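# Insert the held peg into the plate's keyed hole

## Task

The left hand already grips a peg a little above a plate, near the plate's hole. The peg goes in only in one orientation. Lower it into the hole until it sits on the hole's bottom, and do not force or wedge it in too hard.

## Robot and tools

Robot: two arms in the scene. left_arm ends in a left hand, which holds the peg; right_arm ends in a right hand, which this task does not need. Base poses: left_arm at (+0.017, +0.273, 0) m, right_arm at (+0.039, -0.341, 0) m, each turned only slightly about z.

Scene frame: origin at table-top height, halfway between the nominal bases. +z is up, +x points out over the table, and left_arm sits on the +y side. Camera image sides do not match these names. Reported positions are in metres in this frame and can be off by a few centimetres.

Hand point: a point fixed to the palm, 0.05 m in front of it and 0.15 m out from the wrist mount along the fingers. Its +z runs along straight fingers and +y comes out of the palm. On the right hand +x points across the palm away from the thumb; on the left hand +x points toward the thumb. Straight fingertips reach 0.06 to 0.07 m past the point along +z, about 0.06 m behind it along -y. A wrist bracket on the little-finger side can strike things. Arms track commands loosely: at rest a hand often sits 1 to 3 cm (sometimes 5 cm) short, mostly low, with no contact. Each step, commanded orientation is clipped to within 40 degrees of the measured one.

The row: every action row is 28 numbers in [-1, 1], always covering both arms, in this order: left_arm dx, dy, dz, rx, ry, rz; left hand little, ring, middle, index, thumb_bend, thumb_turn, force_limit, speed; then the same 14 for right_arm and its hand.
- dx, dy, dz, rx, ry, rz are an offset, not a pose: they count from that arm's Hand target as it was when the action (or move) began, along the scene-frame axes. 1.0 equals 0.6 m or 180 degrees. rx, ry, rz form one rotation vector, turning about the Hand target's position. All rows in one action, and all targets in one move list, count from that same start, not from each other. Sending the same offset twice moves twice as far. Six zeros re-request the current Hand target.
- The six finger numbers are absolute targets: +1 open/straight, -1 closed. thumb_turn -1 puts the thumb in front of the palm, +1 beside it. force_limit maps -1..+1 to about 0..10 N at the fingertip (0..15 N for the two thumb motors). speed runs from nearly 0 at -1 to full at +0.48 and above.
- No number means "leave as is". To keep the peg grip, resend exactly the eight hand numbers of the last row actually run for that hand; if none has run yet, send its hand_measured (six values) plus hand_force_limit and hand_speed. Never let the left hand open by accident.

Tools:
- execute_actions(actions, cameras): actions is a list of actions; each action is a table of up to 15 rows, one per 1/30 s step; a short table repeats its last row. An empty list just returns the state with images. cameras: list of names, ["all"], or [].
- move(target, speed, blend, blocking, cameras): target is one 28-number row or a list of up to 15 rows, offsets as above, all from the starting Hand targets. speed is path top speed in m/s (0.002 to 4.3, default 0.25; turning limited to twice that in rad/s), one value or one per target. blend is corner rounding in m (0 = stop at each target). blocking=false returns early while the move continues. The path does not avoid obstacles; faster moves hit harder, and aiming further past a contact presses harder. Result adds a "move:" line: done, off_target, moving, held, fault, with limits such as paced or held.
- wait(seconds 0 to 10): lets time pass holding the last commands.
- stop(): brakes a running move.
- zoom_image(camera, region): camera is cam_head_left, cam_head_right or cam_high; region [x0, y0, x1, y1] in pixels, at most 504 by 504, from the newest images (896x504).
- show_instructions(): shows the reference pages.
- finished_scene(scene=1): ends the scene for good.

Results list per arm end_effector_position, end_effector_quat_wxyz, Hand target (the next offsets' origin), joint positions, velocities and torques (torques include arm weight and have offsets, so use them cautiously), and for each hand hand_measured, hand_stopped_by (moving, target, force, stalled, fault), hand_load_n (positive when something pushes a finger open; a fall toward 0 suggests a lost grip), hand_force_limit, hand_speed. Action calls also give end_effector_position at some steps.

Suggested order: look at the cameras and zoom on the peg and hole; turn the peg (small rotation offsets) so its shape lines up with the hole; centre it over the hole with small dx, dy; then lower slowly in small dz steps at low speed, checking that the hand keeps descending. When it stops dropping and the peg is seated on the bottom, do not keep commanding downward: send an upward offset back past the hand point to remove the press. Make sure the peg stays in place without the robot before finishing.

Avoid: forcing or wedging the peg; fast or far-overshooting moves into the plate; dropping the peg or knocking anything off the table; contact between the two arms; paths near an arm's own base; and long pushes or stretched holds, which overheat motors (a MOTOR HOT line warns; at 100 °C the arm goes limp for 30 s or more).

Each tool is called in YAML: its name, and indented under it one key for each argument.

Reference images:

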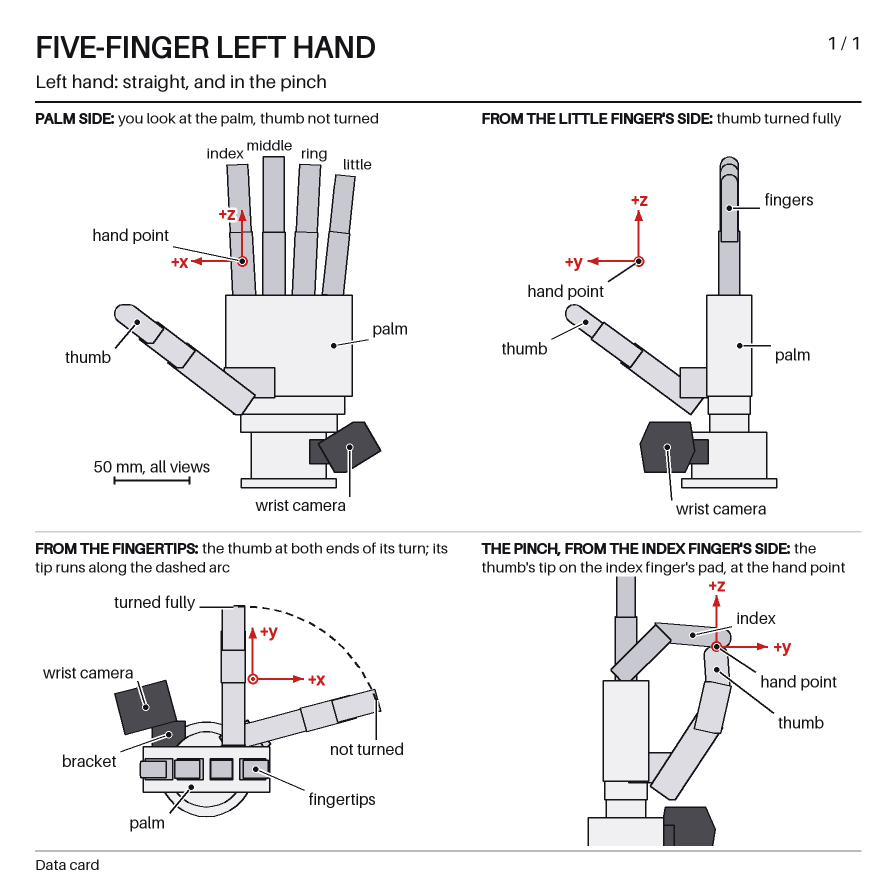

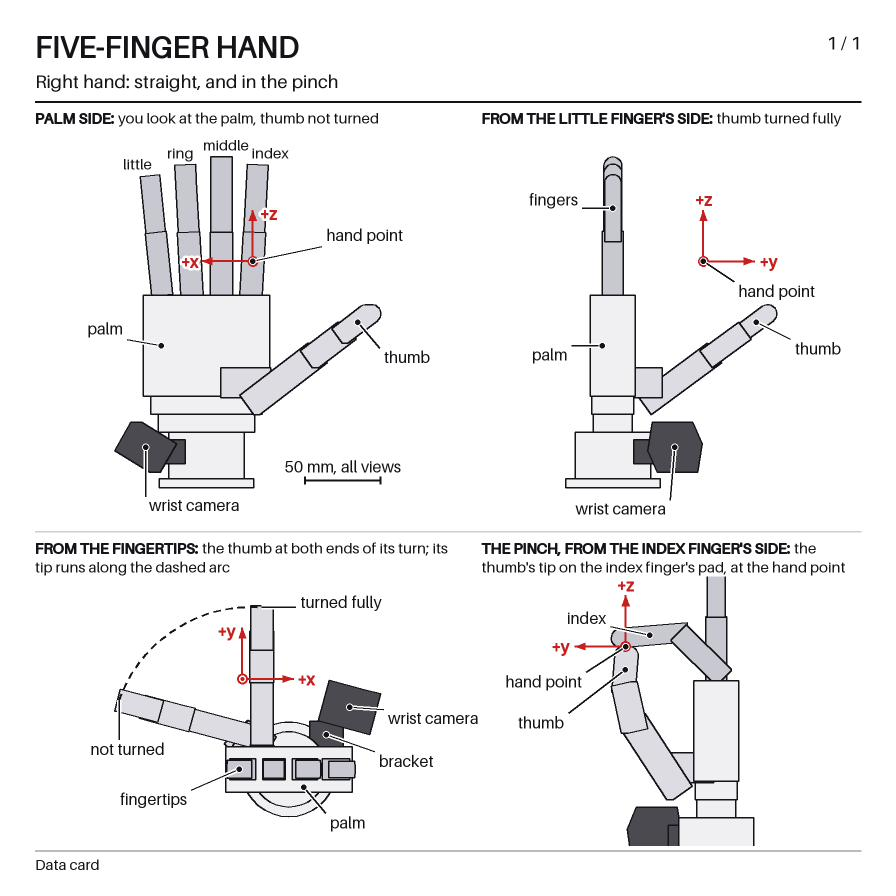

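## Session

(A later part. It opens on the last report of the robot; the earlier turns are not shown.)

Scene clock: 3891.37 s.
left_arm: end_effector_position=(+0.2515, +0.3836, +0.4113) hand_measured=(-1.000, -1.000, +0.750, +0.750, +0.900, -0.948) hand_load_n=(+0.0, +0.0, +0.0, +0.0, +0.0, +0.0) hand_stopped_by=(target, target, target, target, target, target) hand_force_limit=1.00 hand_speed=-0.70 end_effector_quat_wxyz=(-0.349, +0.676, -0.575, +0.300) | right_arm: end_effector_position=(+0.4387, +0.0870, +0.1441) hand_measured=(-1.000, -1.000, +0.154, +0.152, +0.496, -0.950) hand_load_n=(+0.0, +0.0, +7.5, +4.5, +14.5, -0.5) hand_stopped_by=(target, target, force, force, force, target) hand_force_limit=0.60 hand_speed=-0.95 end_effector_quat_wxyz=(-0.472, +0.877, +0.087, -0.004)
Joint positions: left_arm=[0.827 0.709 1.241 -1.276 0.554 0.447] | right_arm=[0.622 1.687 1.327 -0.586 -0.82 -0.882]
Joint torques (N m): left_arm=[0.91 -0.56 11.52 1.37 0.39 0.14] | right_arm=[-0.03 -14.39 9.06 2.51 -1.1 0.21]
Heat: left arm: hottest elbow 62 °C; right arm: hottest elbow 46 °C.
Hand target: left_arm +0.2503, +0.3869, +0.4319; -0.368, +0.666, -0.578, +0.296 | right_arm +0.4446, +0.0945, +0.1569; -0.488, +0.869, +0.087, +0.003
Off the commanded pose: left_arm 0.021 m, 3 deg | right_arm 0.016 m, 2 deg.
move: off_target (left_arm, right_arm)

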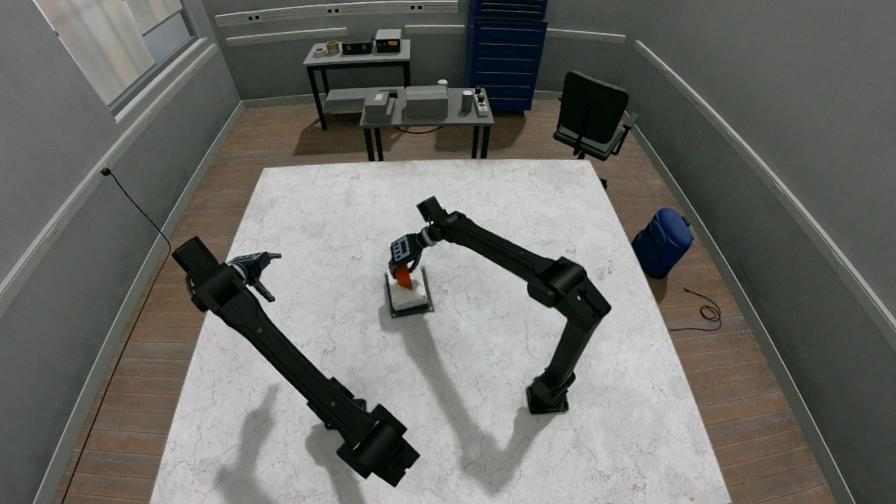

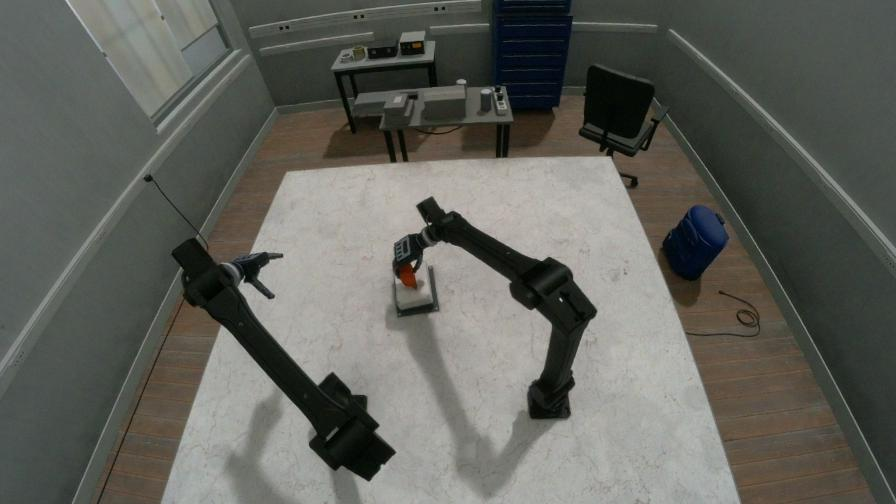

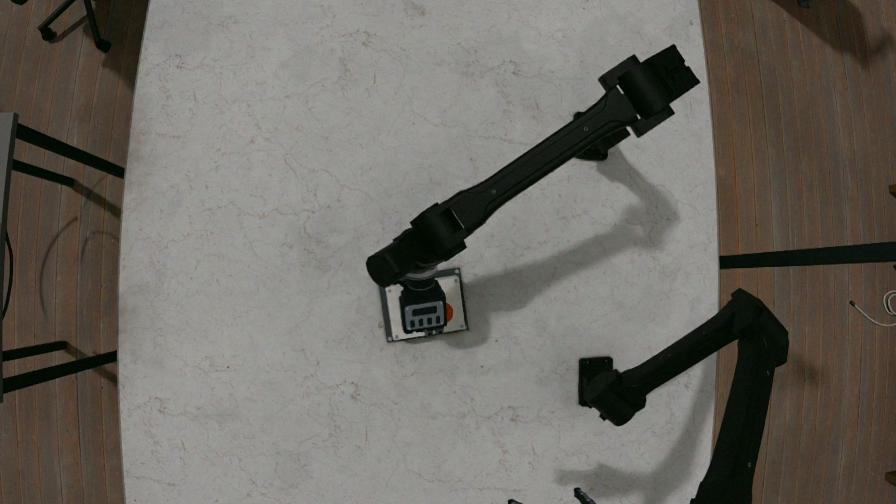

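move:
  target: [0,0,0,0,0,0,-1,-1,0.75,0.75,0.9,-0.948,1.0,-0.7,0.0167,-0.012,-0.005,0.0,0.012,-0.006,-1,-1,-0.05,-0.05,0.05,-0.95,0.6,-0.95]
  speed: 0.05
  cameras: ["all"]

zoom_image:
  camera: "cam_high"
  region: [390, 270, 470, 340]

zoom_image:
  camera: "cam_head_left"
  region: [380, 230, 440, 310]

zoom_image:
  camera: "cam_head_right"
  region: [385, 230, 445, 310]

Scene clock: 3900.57 s.
left_arm: end_effector_position=(+0.2515, +0.3836, +0.4113) hand_measured=(-1.000, -1.000, +0.750, +0.750, +0.900, -0.948) hand_load_n=(+0.0, +0.0, +0.0, -0.5, -0.5, +0.0) hand_stopped_by=(target, target, target, target, target, target) hand_force_limit=1.00 hand_speed=-0.70 end_effector_quat_wxyz=(-0.349, +0.676, -0.575, +0.300) | right_arm: end_effector_position=(+0.4395, +0.0838, +0.1419) hand_measured=(-1.000, -1.000, +0.154, +0.152, +0.496, -0.950) hand_load_n=(+0.0, +0.0, +7.5, +5.0, +14.5, +1.0) hand_stopped_by=(target, target, force, force, force, target) hand_force_limit=0.60 hand_speed=-0.95 end_effector_quat_wxyz=(-0.480, +0.874, +0.075, -0.019)
Joint positions: left_arm=[0.827 0.709 1.241 -1.276 0.554 0.447] | right_arm=[0.607 1.698 1.327 -0.586 -0.851 -0.865]
Joint torques (N m): left_arm=[0.91 -0.56 11.51 1.39 0.39 0.14] | right_arm=[-0.85 -13.57 10.3 1.68 -0.73 0.15]
Heat: left arm: hottest elbow 62 °C; right arm: hottest elbow 46 °C.
Hand target: left_arm +0.2503, +0.3869, +0.4319; -0.368, +0.666, -0.578, +0.296 | right_arm +0.4546, +0.0873, +0.1540; -0.489, +0.869, +0.070, -0.009
Off the commanded pose: left_arm 0.021 m, 3 deg | right_arm 0.020 m, 2 deg.
move: off_target (left_arm, right_arm)

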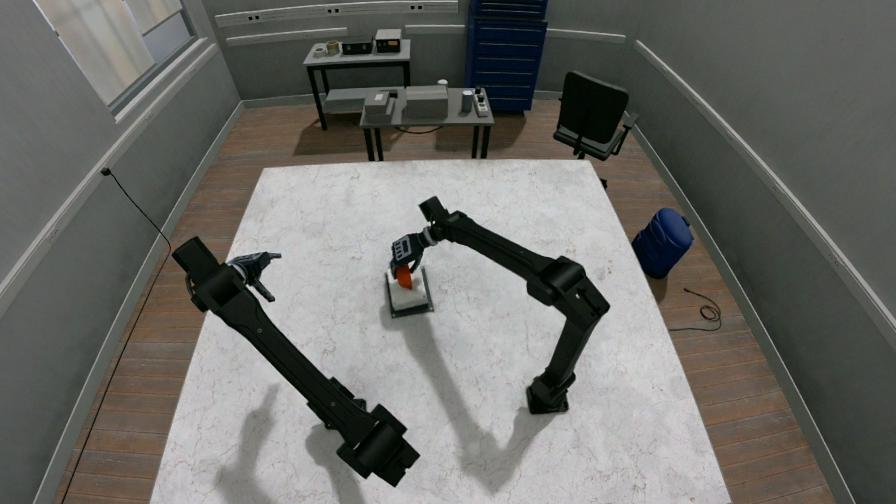

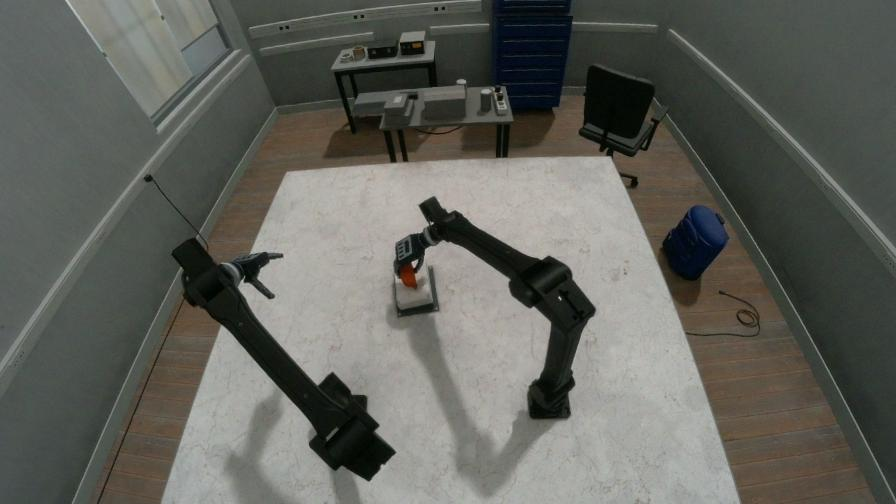

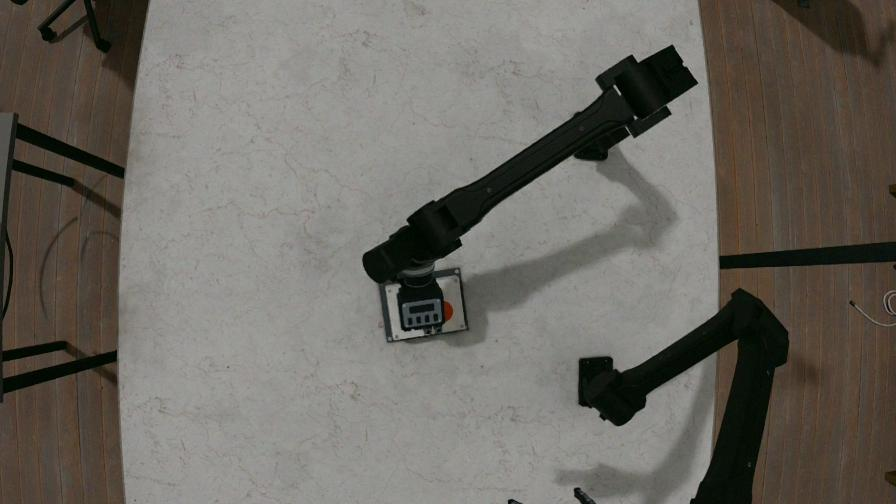

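Scaled by 6.300 from the camera's 896x504 image, which has a finer 1280x720 frame.

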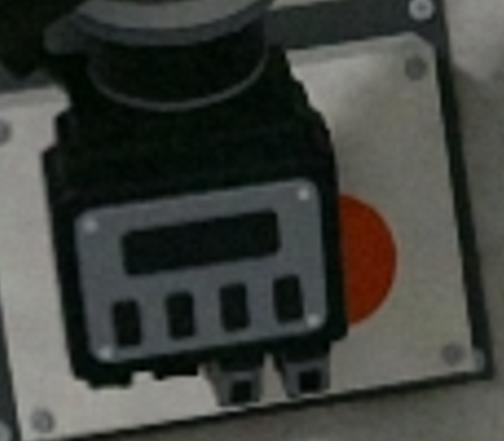

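Scaled by 6.300 from the camera's 896x504 image, which has a finer 1280x720 frame.

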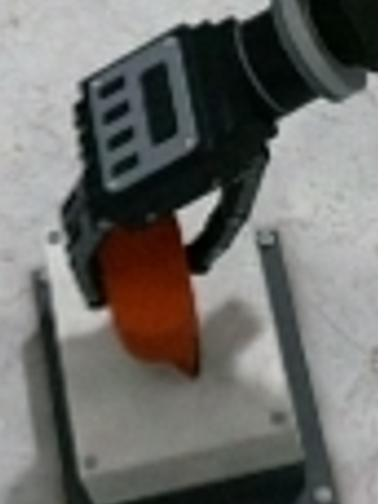

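Scaled by 6.300 from the camera's 896x504 image, which has a finer 1280x720 frame.

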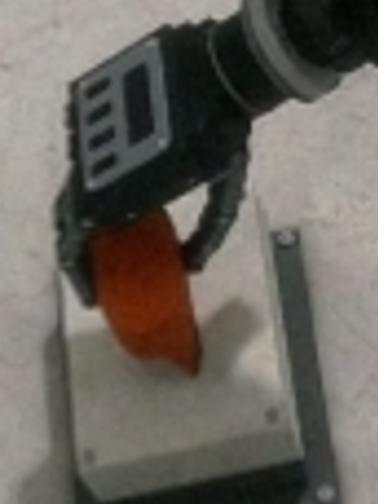

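move:
  target: [0,0,0,0,0,0,-1,-1,0.75,0.75,0.9,-0.948,1.0,-0.7,0.025,0.0,0.0,-0.005,0.0,0.0,-1,-1,-0.05,-0.05,0.05,-0.95,0.6,-0.95]
  speed: 0.08
  cameras: ["all"]

zoom_image:
  camera: "cam_high"
  region: [390, 270, 470, 340]

zoom_image:
  camera: "cam_head_left"
  region: [380, 230, 440, 310]

Scene clock: 3907.10 s.
left_arm: end_effector_position=(+0.2515, +0.3836, +0.4113) hand_measured=(-1.000, -1.000, +0.750, +0.750, +0.900, -0.948) hand_load_n=(+0.0, +0.0, +0.0, +0.0, +0.0, +0.0) hand_stopped_by=(target, target, target, target, target, target) hand_force_limit=1.00 hand_speed=-0.70 end_effector_quat_wxyz=(-0.349, +0.676, -0.575, +0.300) | right_arm: end_effector_position=(+0.4449, +0.0831, +0.1416) hand_measured=(-1.000, -1.000, +0.154, +0.152, +0.496, -0.950) hand_load_n=(+0.0, +0.0, +7.5, +5.0, +14.5, +1.5) hand_stopped_by=(target, target, force, force, force, target) hand_force_limit=0.60 hand_speed=-0.95 end_effector_quat_wxyz=(-0.476, +0.877, +0.068, -0.028)
Joint positions: left_arm=[0.827 0.709 1.241 -1.276 0.554 0.447] | right_arm=[0.6 1.718 1.357 -0.62 -0.854 -0.865]
Joint torques (N m): left_arm=[0.91 -0.62 11.51 1.39 0.39 0.14] | right_arm=[-1.08 -12.69 11.96 1.1 -0.44 -0.08]
Heat: left arm: hottest elbow 62 °C; right arm: hottest elbow 46 °C.
Hand target: left_arm +0.2503, +0.3869, +0.4319; -0.368, +0.666, -0.578, +0.296 | right_arm +0.4697, +0.0873, +0.1540; -0.482, +0.873, +0.070, -0.010
Off the commanded pose: left_arm 0.021 m, 3 deg | right_arm 0.028 m, 2 deg.
move: off_target (left_arm, right_arm)

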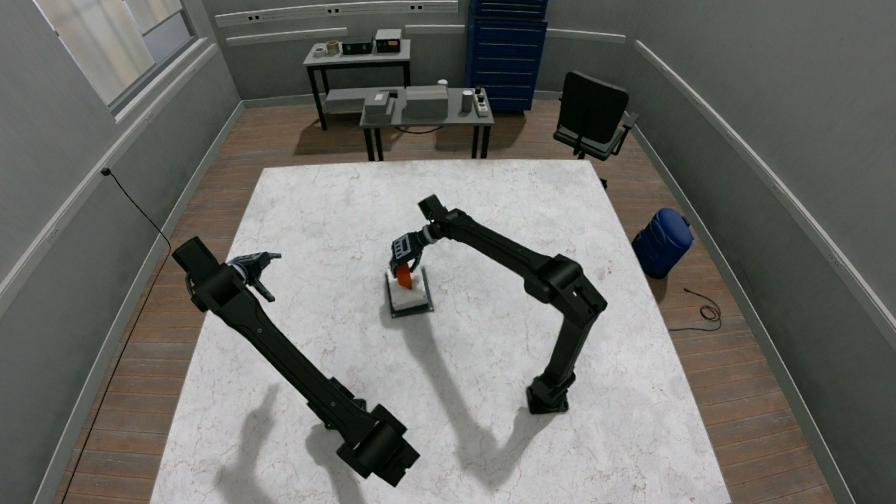

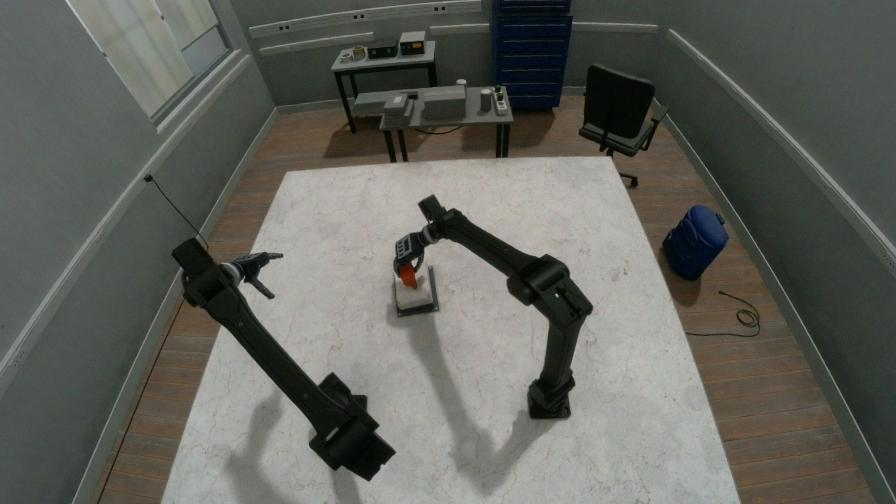

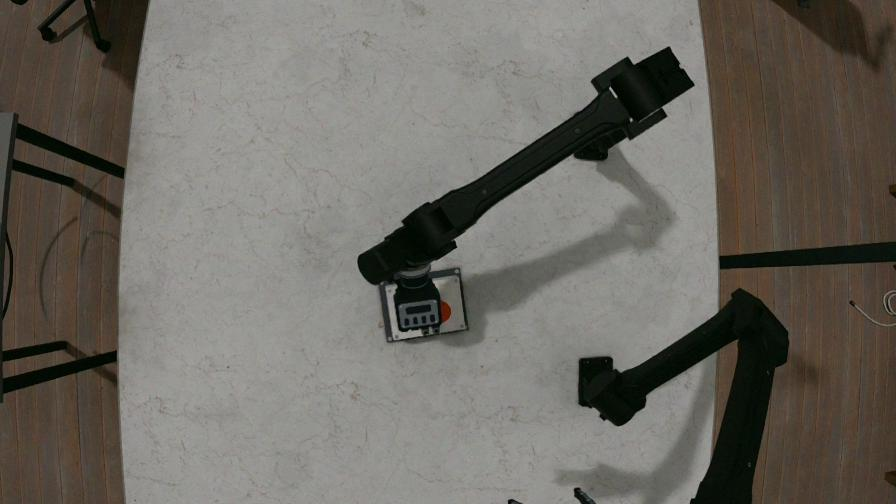

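Scaled by 6.300 from the camera's 896x504 image, which has a finer 1280x720 frame.

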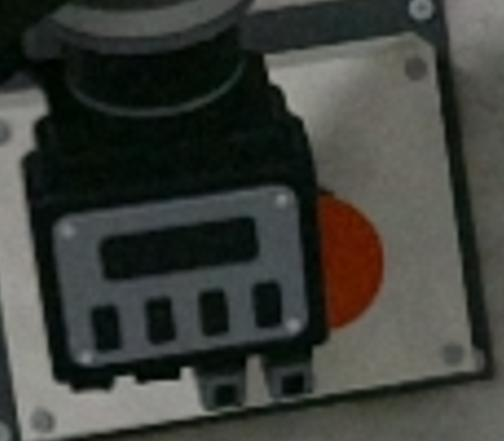

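Scaled by 6.300 from the camera's 896x504 image, which has a finer 1280x720 frame.

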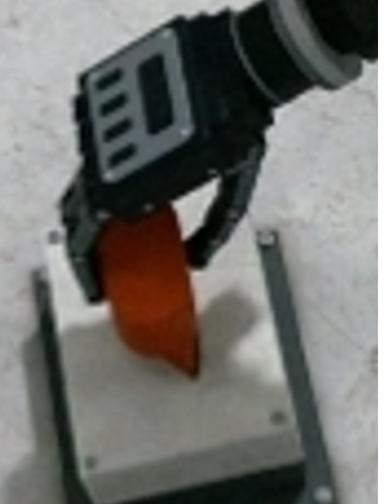

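move:
  target: [0,0,0,0,0,0,-1,-1,0.75,0.75,0.9,-0.948,1.0,-0.7,0.02,0.0,0.0,0.0,-0.008,0.0,-1,-1,-0.05,-0.05,0.05,-0.95,0.6,-0.95]
  speed: 0.08
  cameras: ["all"]

zoom_image:
  camera: "cam_high"
  region: [390, 270, 470, 340]

zoom_image:
  camera: "cam_head_left"
  region: [380, 230, 440, 310]

Scene clock: 3915.03 s.
left_arm: end_effector_position=(+0.2515, +0.3836, +0.4113) hand_measured=(-1.000, -1.000, +0.750, +0.750, +0.900, -0.948) hand_load_n=(+0.0, +0.0, +0.0, +0.0, +0.0, +0.0) hand_stopped_by=(target, target, target, target, target, target) hand_force_limit=1.00 hand_speed=-0.70 end_effector_quat_wxyz=(-0.349, +0.676, -0.575, +0.300) | right_arm: end_effector_position=(+0.4480, +0.0834, +0.1414) hand_measured=(-1.000, -1.000, +0.154, +0.152, +0.496, -0.950) hand_load_n=(+0.0, +0.0, +7.5, +6.0, +14.0, +3.0) hand_stopped_by=(target, target, force, force, force, target) hand_force_limit=0.60 hand_speed=-0.95 end_effector_quat_wxyz=(-0.474, +0.878, +0.065, -0.031)
Joint positions: left_arm=[0.827 0.709 1.241 -1.276 0.554 0.447] | right_arm=[0.597 1.729 1.372 -0.634 -0.855 -0.865]
Joint torques (N m): left_arm=[0.91 -0.56 11.54 1.39 0.39 0.14] | right_arm=[-1.55 -12.98 12.37 1.51 -0.17 -0.29]
Heat: left arm: hottest elbow 62 °C; right arm: hottest elbow 47 °C.
Hand target: left_arm +0.2503, +0.3869, +0.4319; -0.368, +0.666, -0.578, +0.296 | right_arm +0.4817, +0.0872, +0.1539; -0.481, +0.873, +0.076, +0.001
Off the commanded pose: left_arm 0.021 m, 3 deg | right_arm 0.036 m, 4 deg.
move: off_target (left_arm, right_arm)

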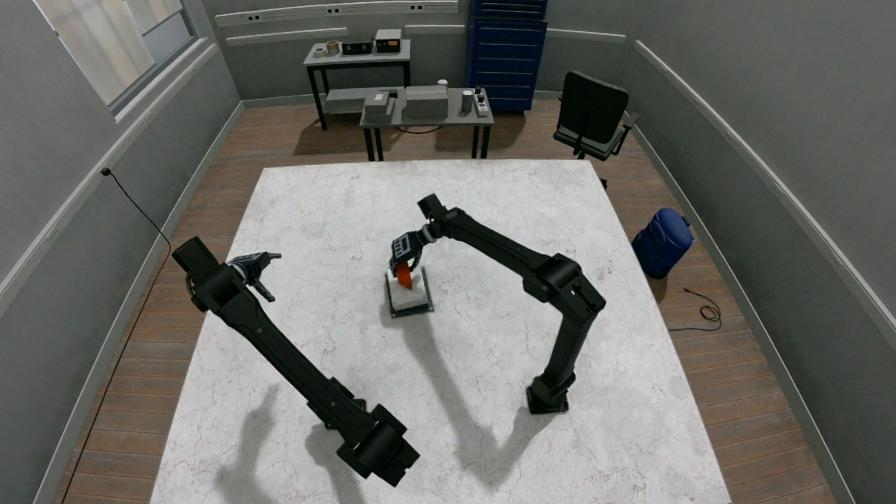

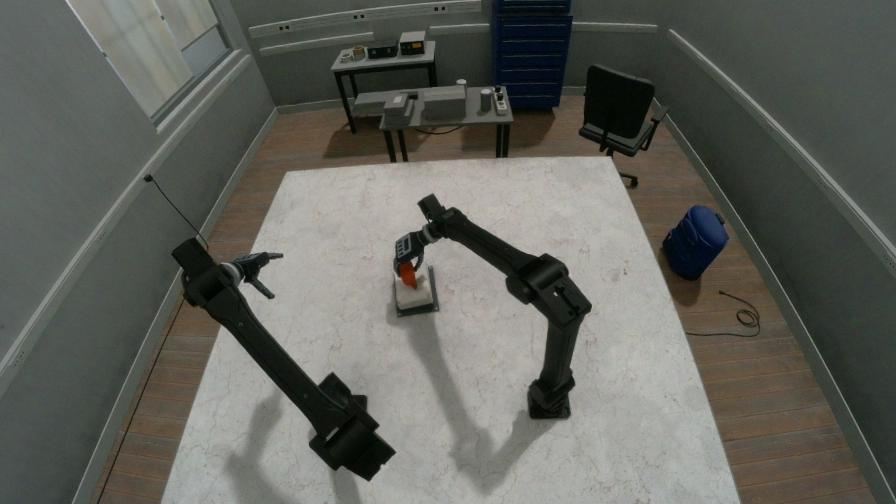

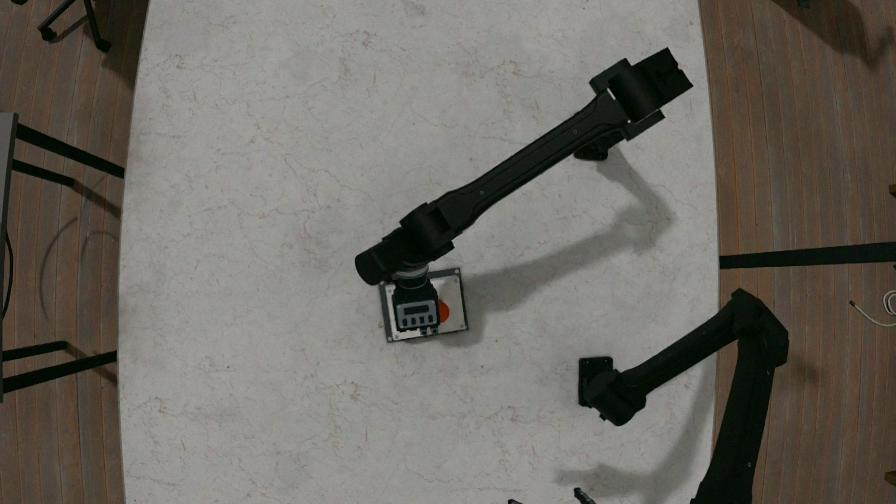

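Scaled by 6.300 from the camera's 896x504 image, which has a finer 1280x720 frame.

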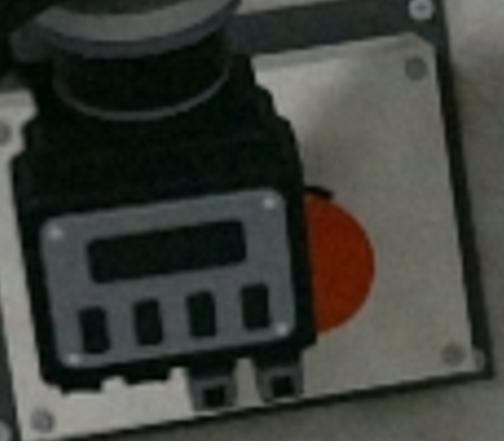

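Scaled by 6.300 from the camera's 896x504 image, which has a finer 1280x720 frame.

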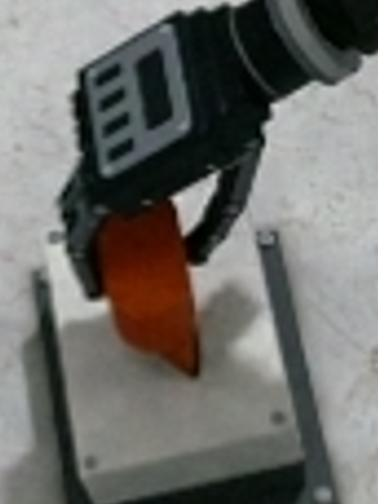

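move:
  target: [0,0,0,0,0,0,-1,-1,0.75,0.75,0.9,-0.948,1.0,-0.7,0.015,-0.02,-0.01,0.0,-0.004,0.0,-1,-1,-0.05,-0.05,0.05,-0.95,0.6,-0.95]
  speed: 0.08
  cameras: ["all"]

zoom_image:
  camera: "cam_high"
  region: [390, 270, 470, 340]

zoom_image:
  camera: "cam_head_left"
  region: [380, 230, 440, 310]

Scene clock: 3922.23 s.
left_arm: end_effector_position=(+0.2515, +0.3836, +0.4113) hand_measured=(-1.000, -1.000, +0.750, +0.750, +0.900, -0.948) hand_load_n=(+0.0, +0.0, +0.0, +0.0, +0.0, +0.0) hand_stopped_by=(target, target, target, target, target, target) hand_force_limit=1.00 hand_speed=-0.70 end_effector_quat_wxyz=(-0.349, +0.676, -0.575, +0.300) | right_arm: end_effector_position=(+0.4486, +0.0818, +0.1414) hand_measured=(-1.000, -1.000, +0.154, +0.152, +0.496, -0.950) hand_load_n=(+0.0, +0.0, +7.5, +6.5, +14.0, +3.5) hand_stopped_by=(target, target, force, force, force, target) hand_force_limit=0.60 hand_speed=-0.95 end_effector_quat_wxyz=(-0.478, +0.875, +0.071, -0.032)
Joint positions: left_arm=[0.827 0.709 1.241 -1.276 0.554 0.447] | right_arm=[0.591 1.731 1.372 -0.637 -0.871 -0.881]
Joint torques (N m): left_arm=[0.91 -0.62 11.52 1.39 0.39 0.14] | right_arm=[-3.02 -12.57 11.86 1.44 0.11 -0.47]
Heat: left arm: hottest elbow 62 °C; right arm: hottest elbow 48 °C.
Hand target: left_arm +0.2503, +0.3869, +0.4319; -0.368, +0.666, -0.578, +0.296 | right_arm +0.4906, +0.0753, +0.1480; -0.481, +0.873, +0.079, +0.007
Off the commanded pose: left_arm 0.021 m, 3 deg | right_arm 0.043 m, 5 deg.
move: off_target (left_arm, right_arm)

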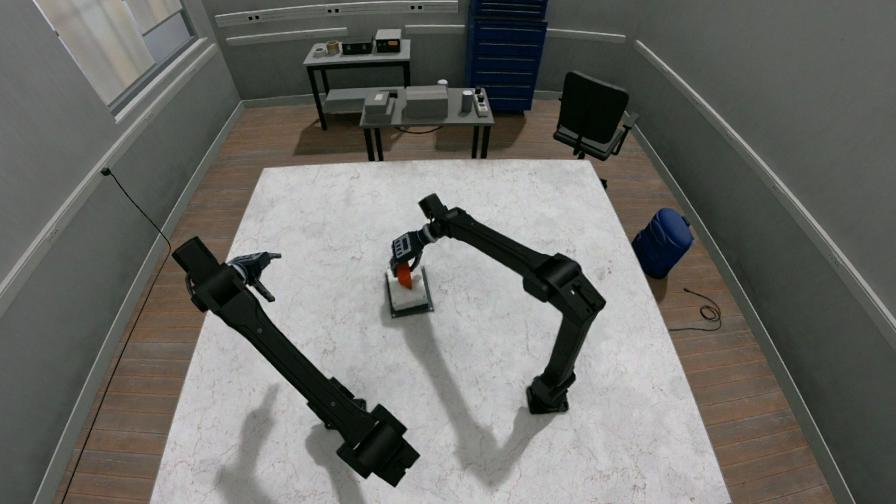

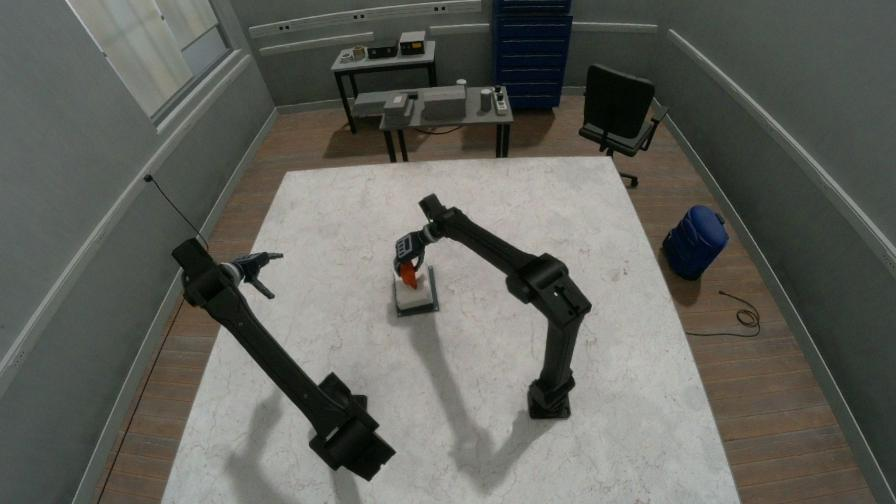

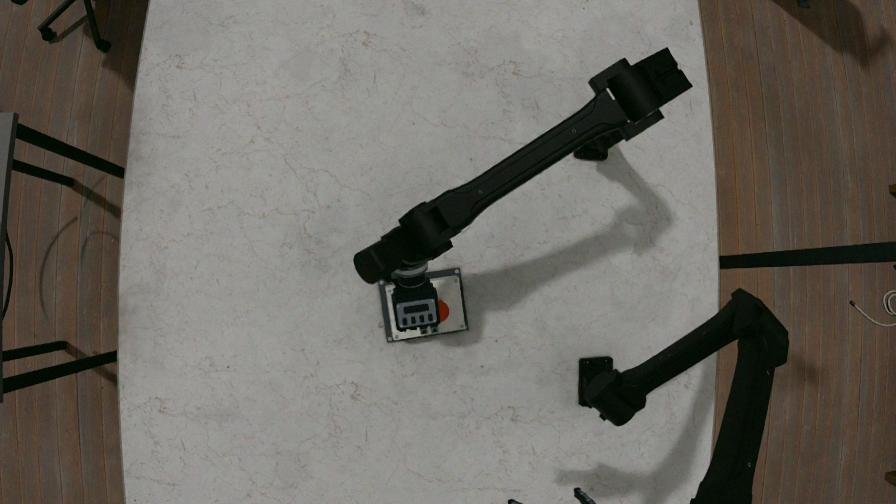

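Scaled by 6.300 from the camera's 896x504 image, which has a finer 1280x720 frame.

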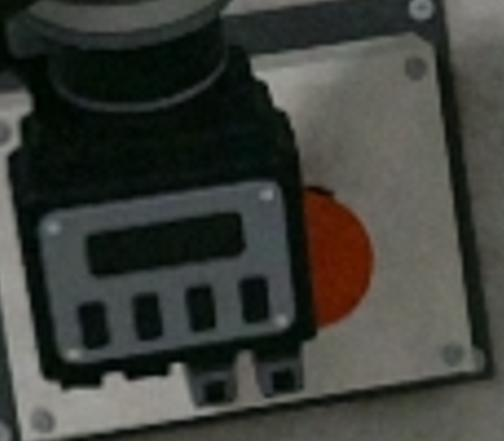

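Scaled by 6.300 from the camera's 896x504 image, which has a finer 1280x720 frame.

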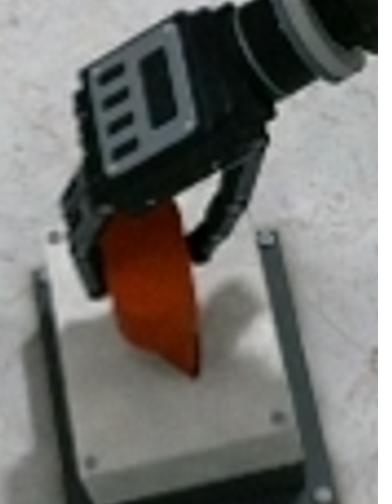

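zoom_image:
  camera: "cam_head_left"
  region: [392, 262, 422, 297]

zoom_image:
  camera: "cam_head_right"
  region: [395, 262, 425, 297]

Scaled by 14.400 from the camera's 896x504 image, which has a finer 1280x720 frame.

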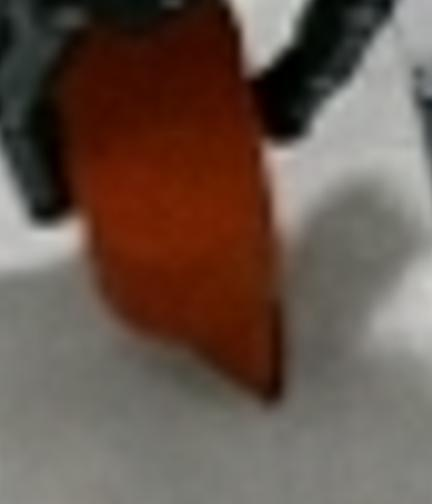

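Scaled by 14.400 from the camera's 896x504 image, which has a finer 1280x720 frame.

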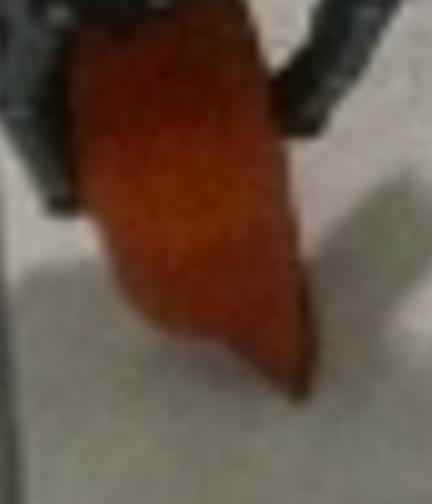

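move:
  target: [0,0,0,0,0,0,-1,-1,0.75,0.75,0.9,-0.948,1.0,-0.7,-0.015,0.0,-0.012,0.0,0.0,0.014,-1,-1,-0.05,-0.05,0.05,-0.95,0.6,-0.95]
  speed: 0.05
  cameras: ["all"]

zoom_image:
  camera: "cam_high"
  region: [390, 270, 470, 340]

zoom_image:
  camera: "cam_head_left"
  region: [392, 262, 422, 297]

Scene clock: 3958.47 s.
left_arm: end_effector_position=(+0.2515, +0.3836, +0.4113) hand_measured=(-1.000, -1.000, +0.750, +0.750, +0.900, -0.948) hand_load_n=(+0.0, +0.0, +0.0, +0.0, +0.0, +0.0) hand_stopped_by=(target, target, target, target, target, target) hand_force_limit=1.00 hand_speed=-0.70 end_effector_quat_wxyz=(-0.349, +0.676, -0.575, +0.300) | right_arm: end_effector_position=(+0.4471, +0.0798, +0.1401) hand_measured=(-1.000, -1.000, +0.154, +0.152, +0.496, -0.950) hand_load_n=(+0.0, +0.0, +7.0, +6.0, +14.0, +4.5) hand_stopped_by=(target, target, force, force, force, target) hand_force_limit=0.60 hand_speed=-0.95 end_effector_quat_wxyz=(-0.481, +0.871, +0.091, -0.033)
Joint positions: left_arm=[0.827 0.709 1.241 -1.276 0.554 0.447] | right_arm=[0.588 1.732 1.372 -0.656 -0.891 -0.934]
Joint torques (N m): left_arm=[0.91 -0.62 11.52 1.37 0.39 0.14] | right_arm=[-2.49 -12.04 11.4 1.14 0.01 -0.45]
Heat: left arm: hottest elbow 63 °C; right arm: hottest elbow 51 °C.
Hand target: left_arm +0.2503, +0.3869, +0.4319; -0.368, +0.666, -0.578, +0.296 | right_arm +0.4817, +0.0752, +0.1406; -0.481, +0.871, +0.098, -0.004
Off the commanded pose: left_arm 0.021 m, 3 deg | right_arm 0.035 m, 3 deg.
move: off_target (left_arm, right_arm)

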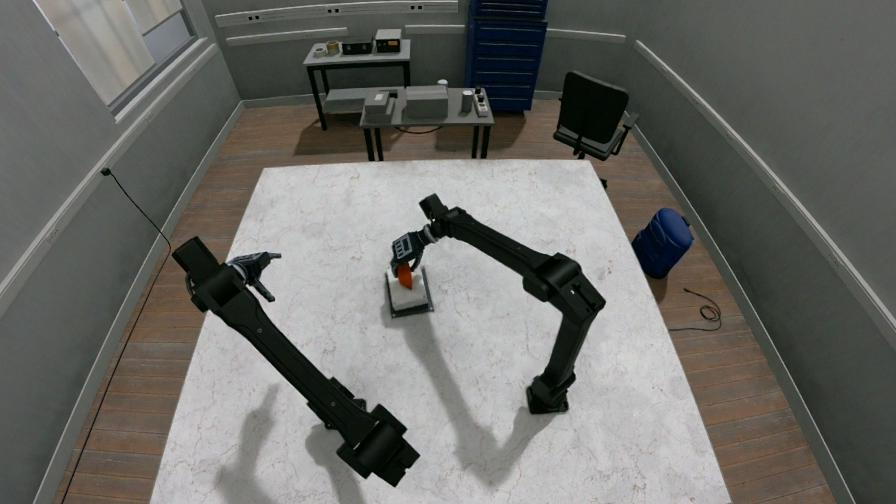

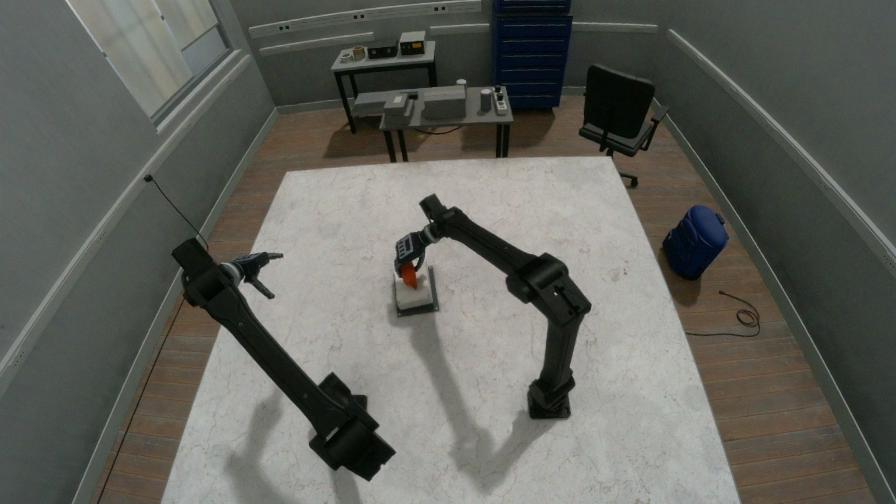

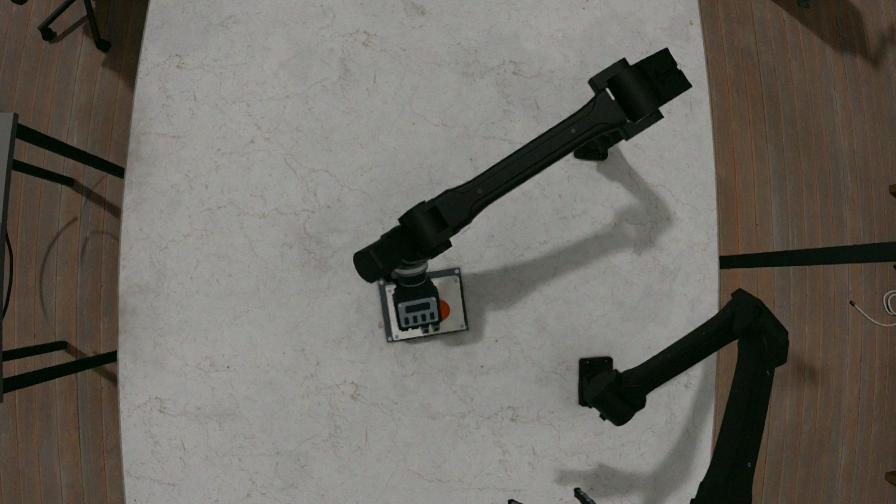

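Scaled by 6.300 from the camera's 896x504 image, which has a finer 1280x720 frame.

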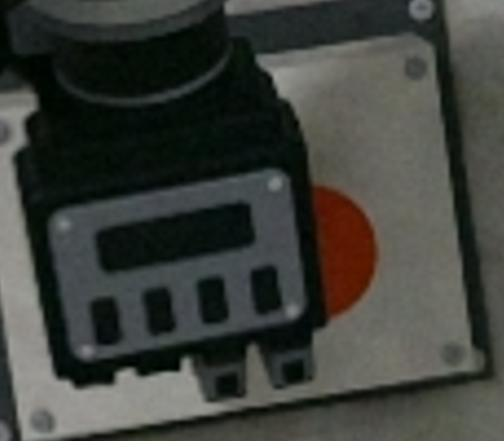

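Scaled by 14.400 from the camera's 896x504 image, which has a finer 1280x720 frame.

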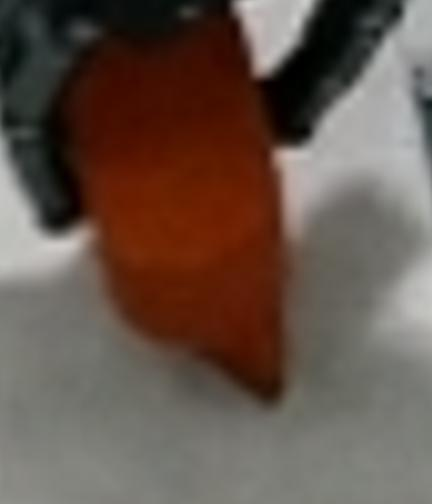

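move:
  target: [0,0,0,0,0,0,-1,-1,0.75,0.75,0.9,-0.948,1.0,-0.7,0.008,0.015,0.006,-0.010,0.0,-0.004,-1,-1,-0.05,-0.05,0.05,-0.95,0.6,-0.95]
  speed: 0.05
  cameras: ["all"]

zoom_image:
  camera: "cam_high"
  region: [390, 270, 470, 340]

zoom_image:
  camera: "cam_head_left"
  region: [392, 262, 422, 297]

Scene clock: 4001.80 s.
left_arm: end_effector_position=(+0.2515, +0.3836, +0.4113) hand_measured=(-1.000, -1.000, +0.750, +0.750, +0.900, -0.948) hand_load_n=(+0.0, +0.0, +0.0, +0.0, +0.0, +0.0) hand_stopped_by=(target, target, target, target, target, target) hand_force_limit=1.00 hand_speed=-0.70 end_effector_quat_wxyz=(-0.349, +0.676, -0.575, +0.300) | right_arm: end_effector_position=(+0.4575, +0.0818, +0.1451) hand_measured=(-1.000, -1.000, +0.154, +0.152, +0.496, -0.950) hand_load_n=(+0.0, +0.5, +7.5, +6.5, +14.0, +2.5) hand_stopped_by=(target, target, force, force, force, target) hand_force_limit=0.60 hand_speed=-0.95 end_effector_quat_wxyz=(-0.471, +0.877, +0.086, -0.028)
Joint positions: left_arm=[0.827 0.709 1.241 -1.276 0.554 0.447] | right_arm=[0.588 1.749 1.417 -0.692 -0.864 -0.935]
Joint torques (N m): left_arm=[0.91 -0.62 11.52 1.37 0.39 0.14] | right_arm=[-1.08 -12.28 11.67 1.4 0.43 -0.28]
Heat: left arm: hottest elbow 63 °C; right arm: hottest elbow 51 °C.
Hand target: left_arm +0.2503, +0.3869, +0.4319; -0.368, +0.666, -0.578, +0.296 | right_arm +0.4865, +0.0842, +0.1444; -0.467, +0.879, +0.093, -0.002
Off the commanded pose: left_arm 0.021 m, 3 deg | right_arm 0.029 m, 3 deg.
move: off_target (left_arm, right_arm)

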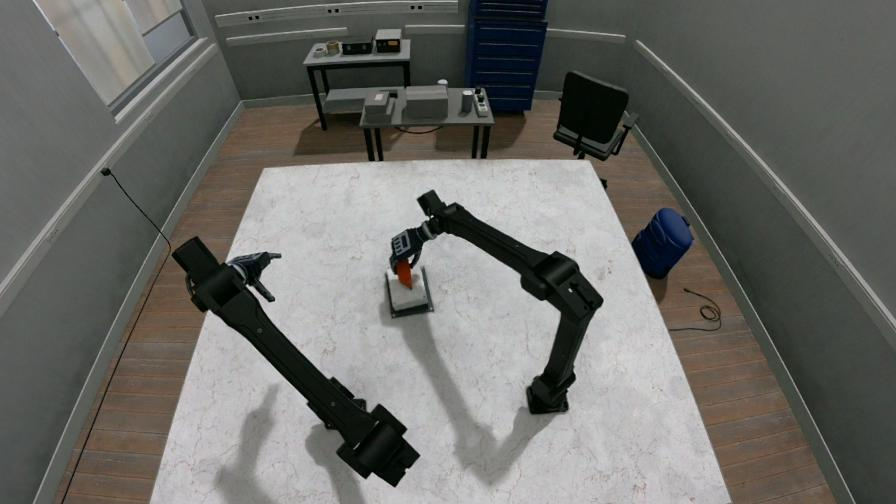

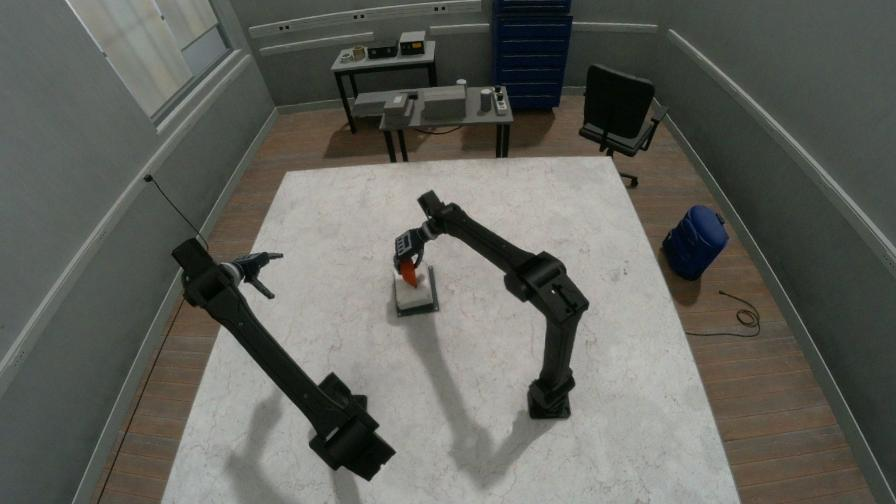

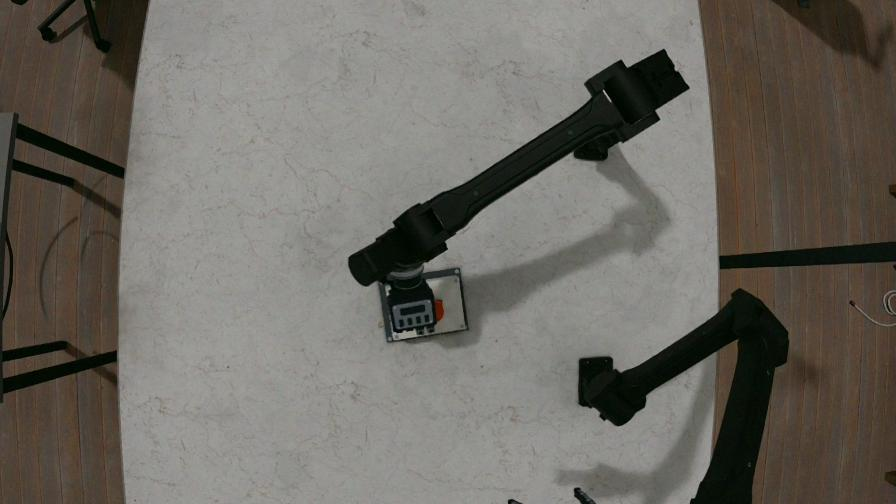

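Scaled by 6.300 from the camera's 896x504 image, which has a finer 1280x720 frame.

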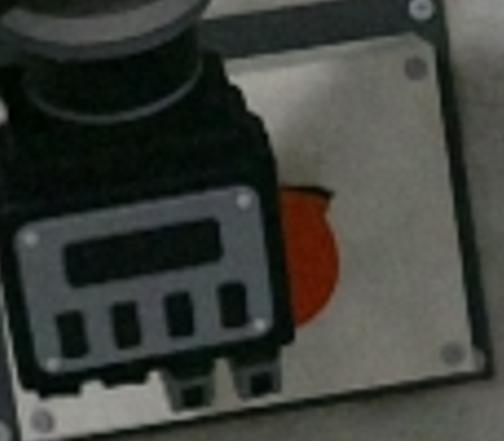

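Scaled by 14.400 from the camera's 896x504 image, which has a finer 1280x720 frame.

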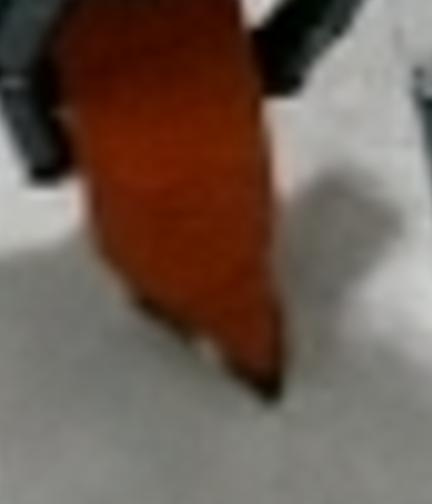

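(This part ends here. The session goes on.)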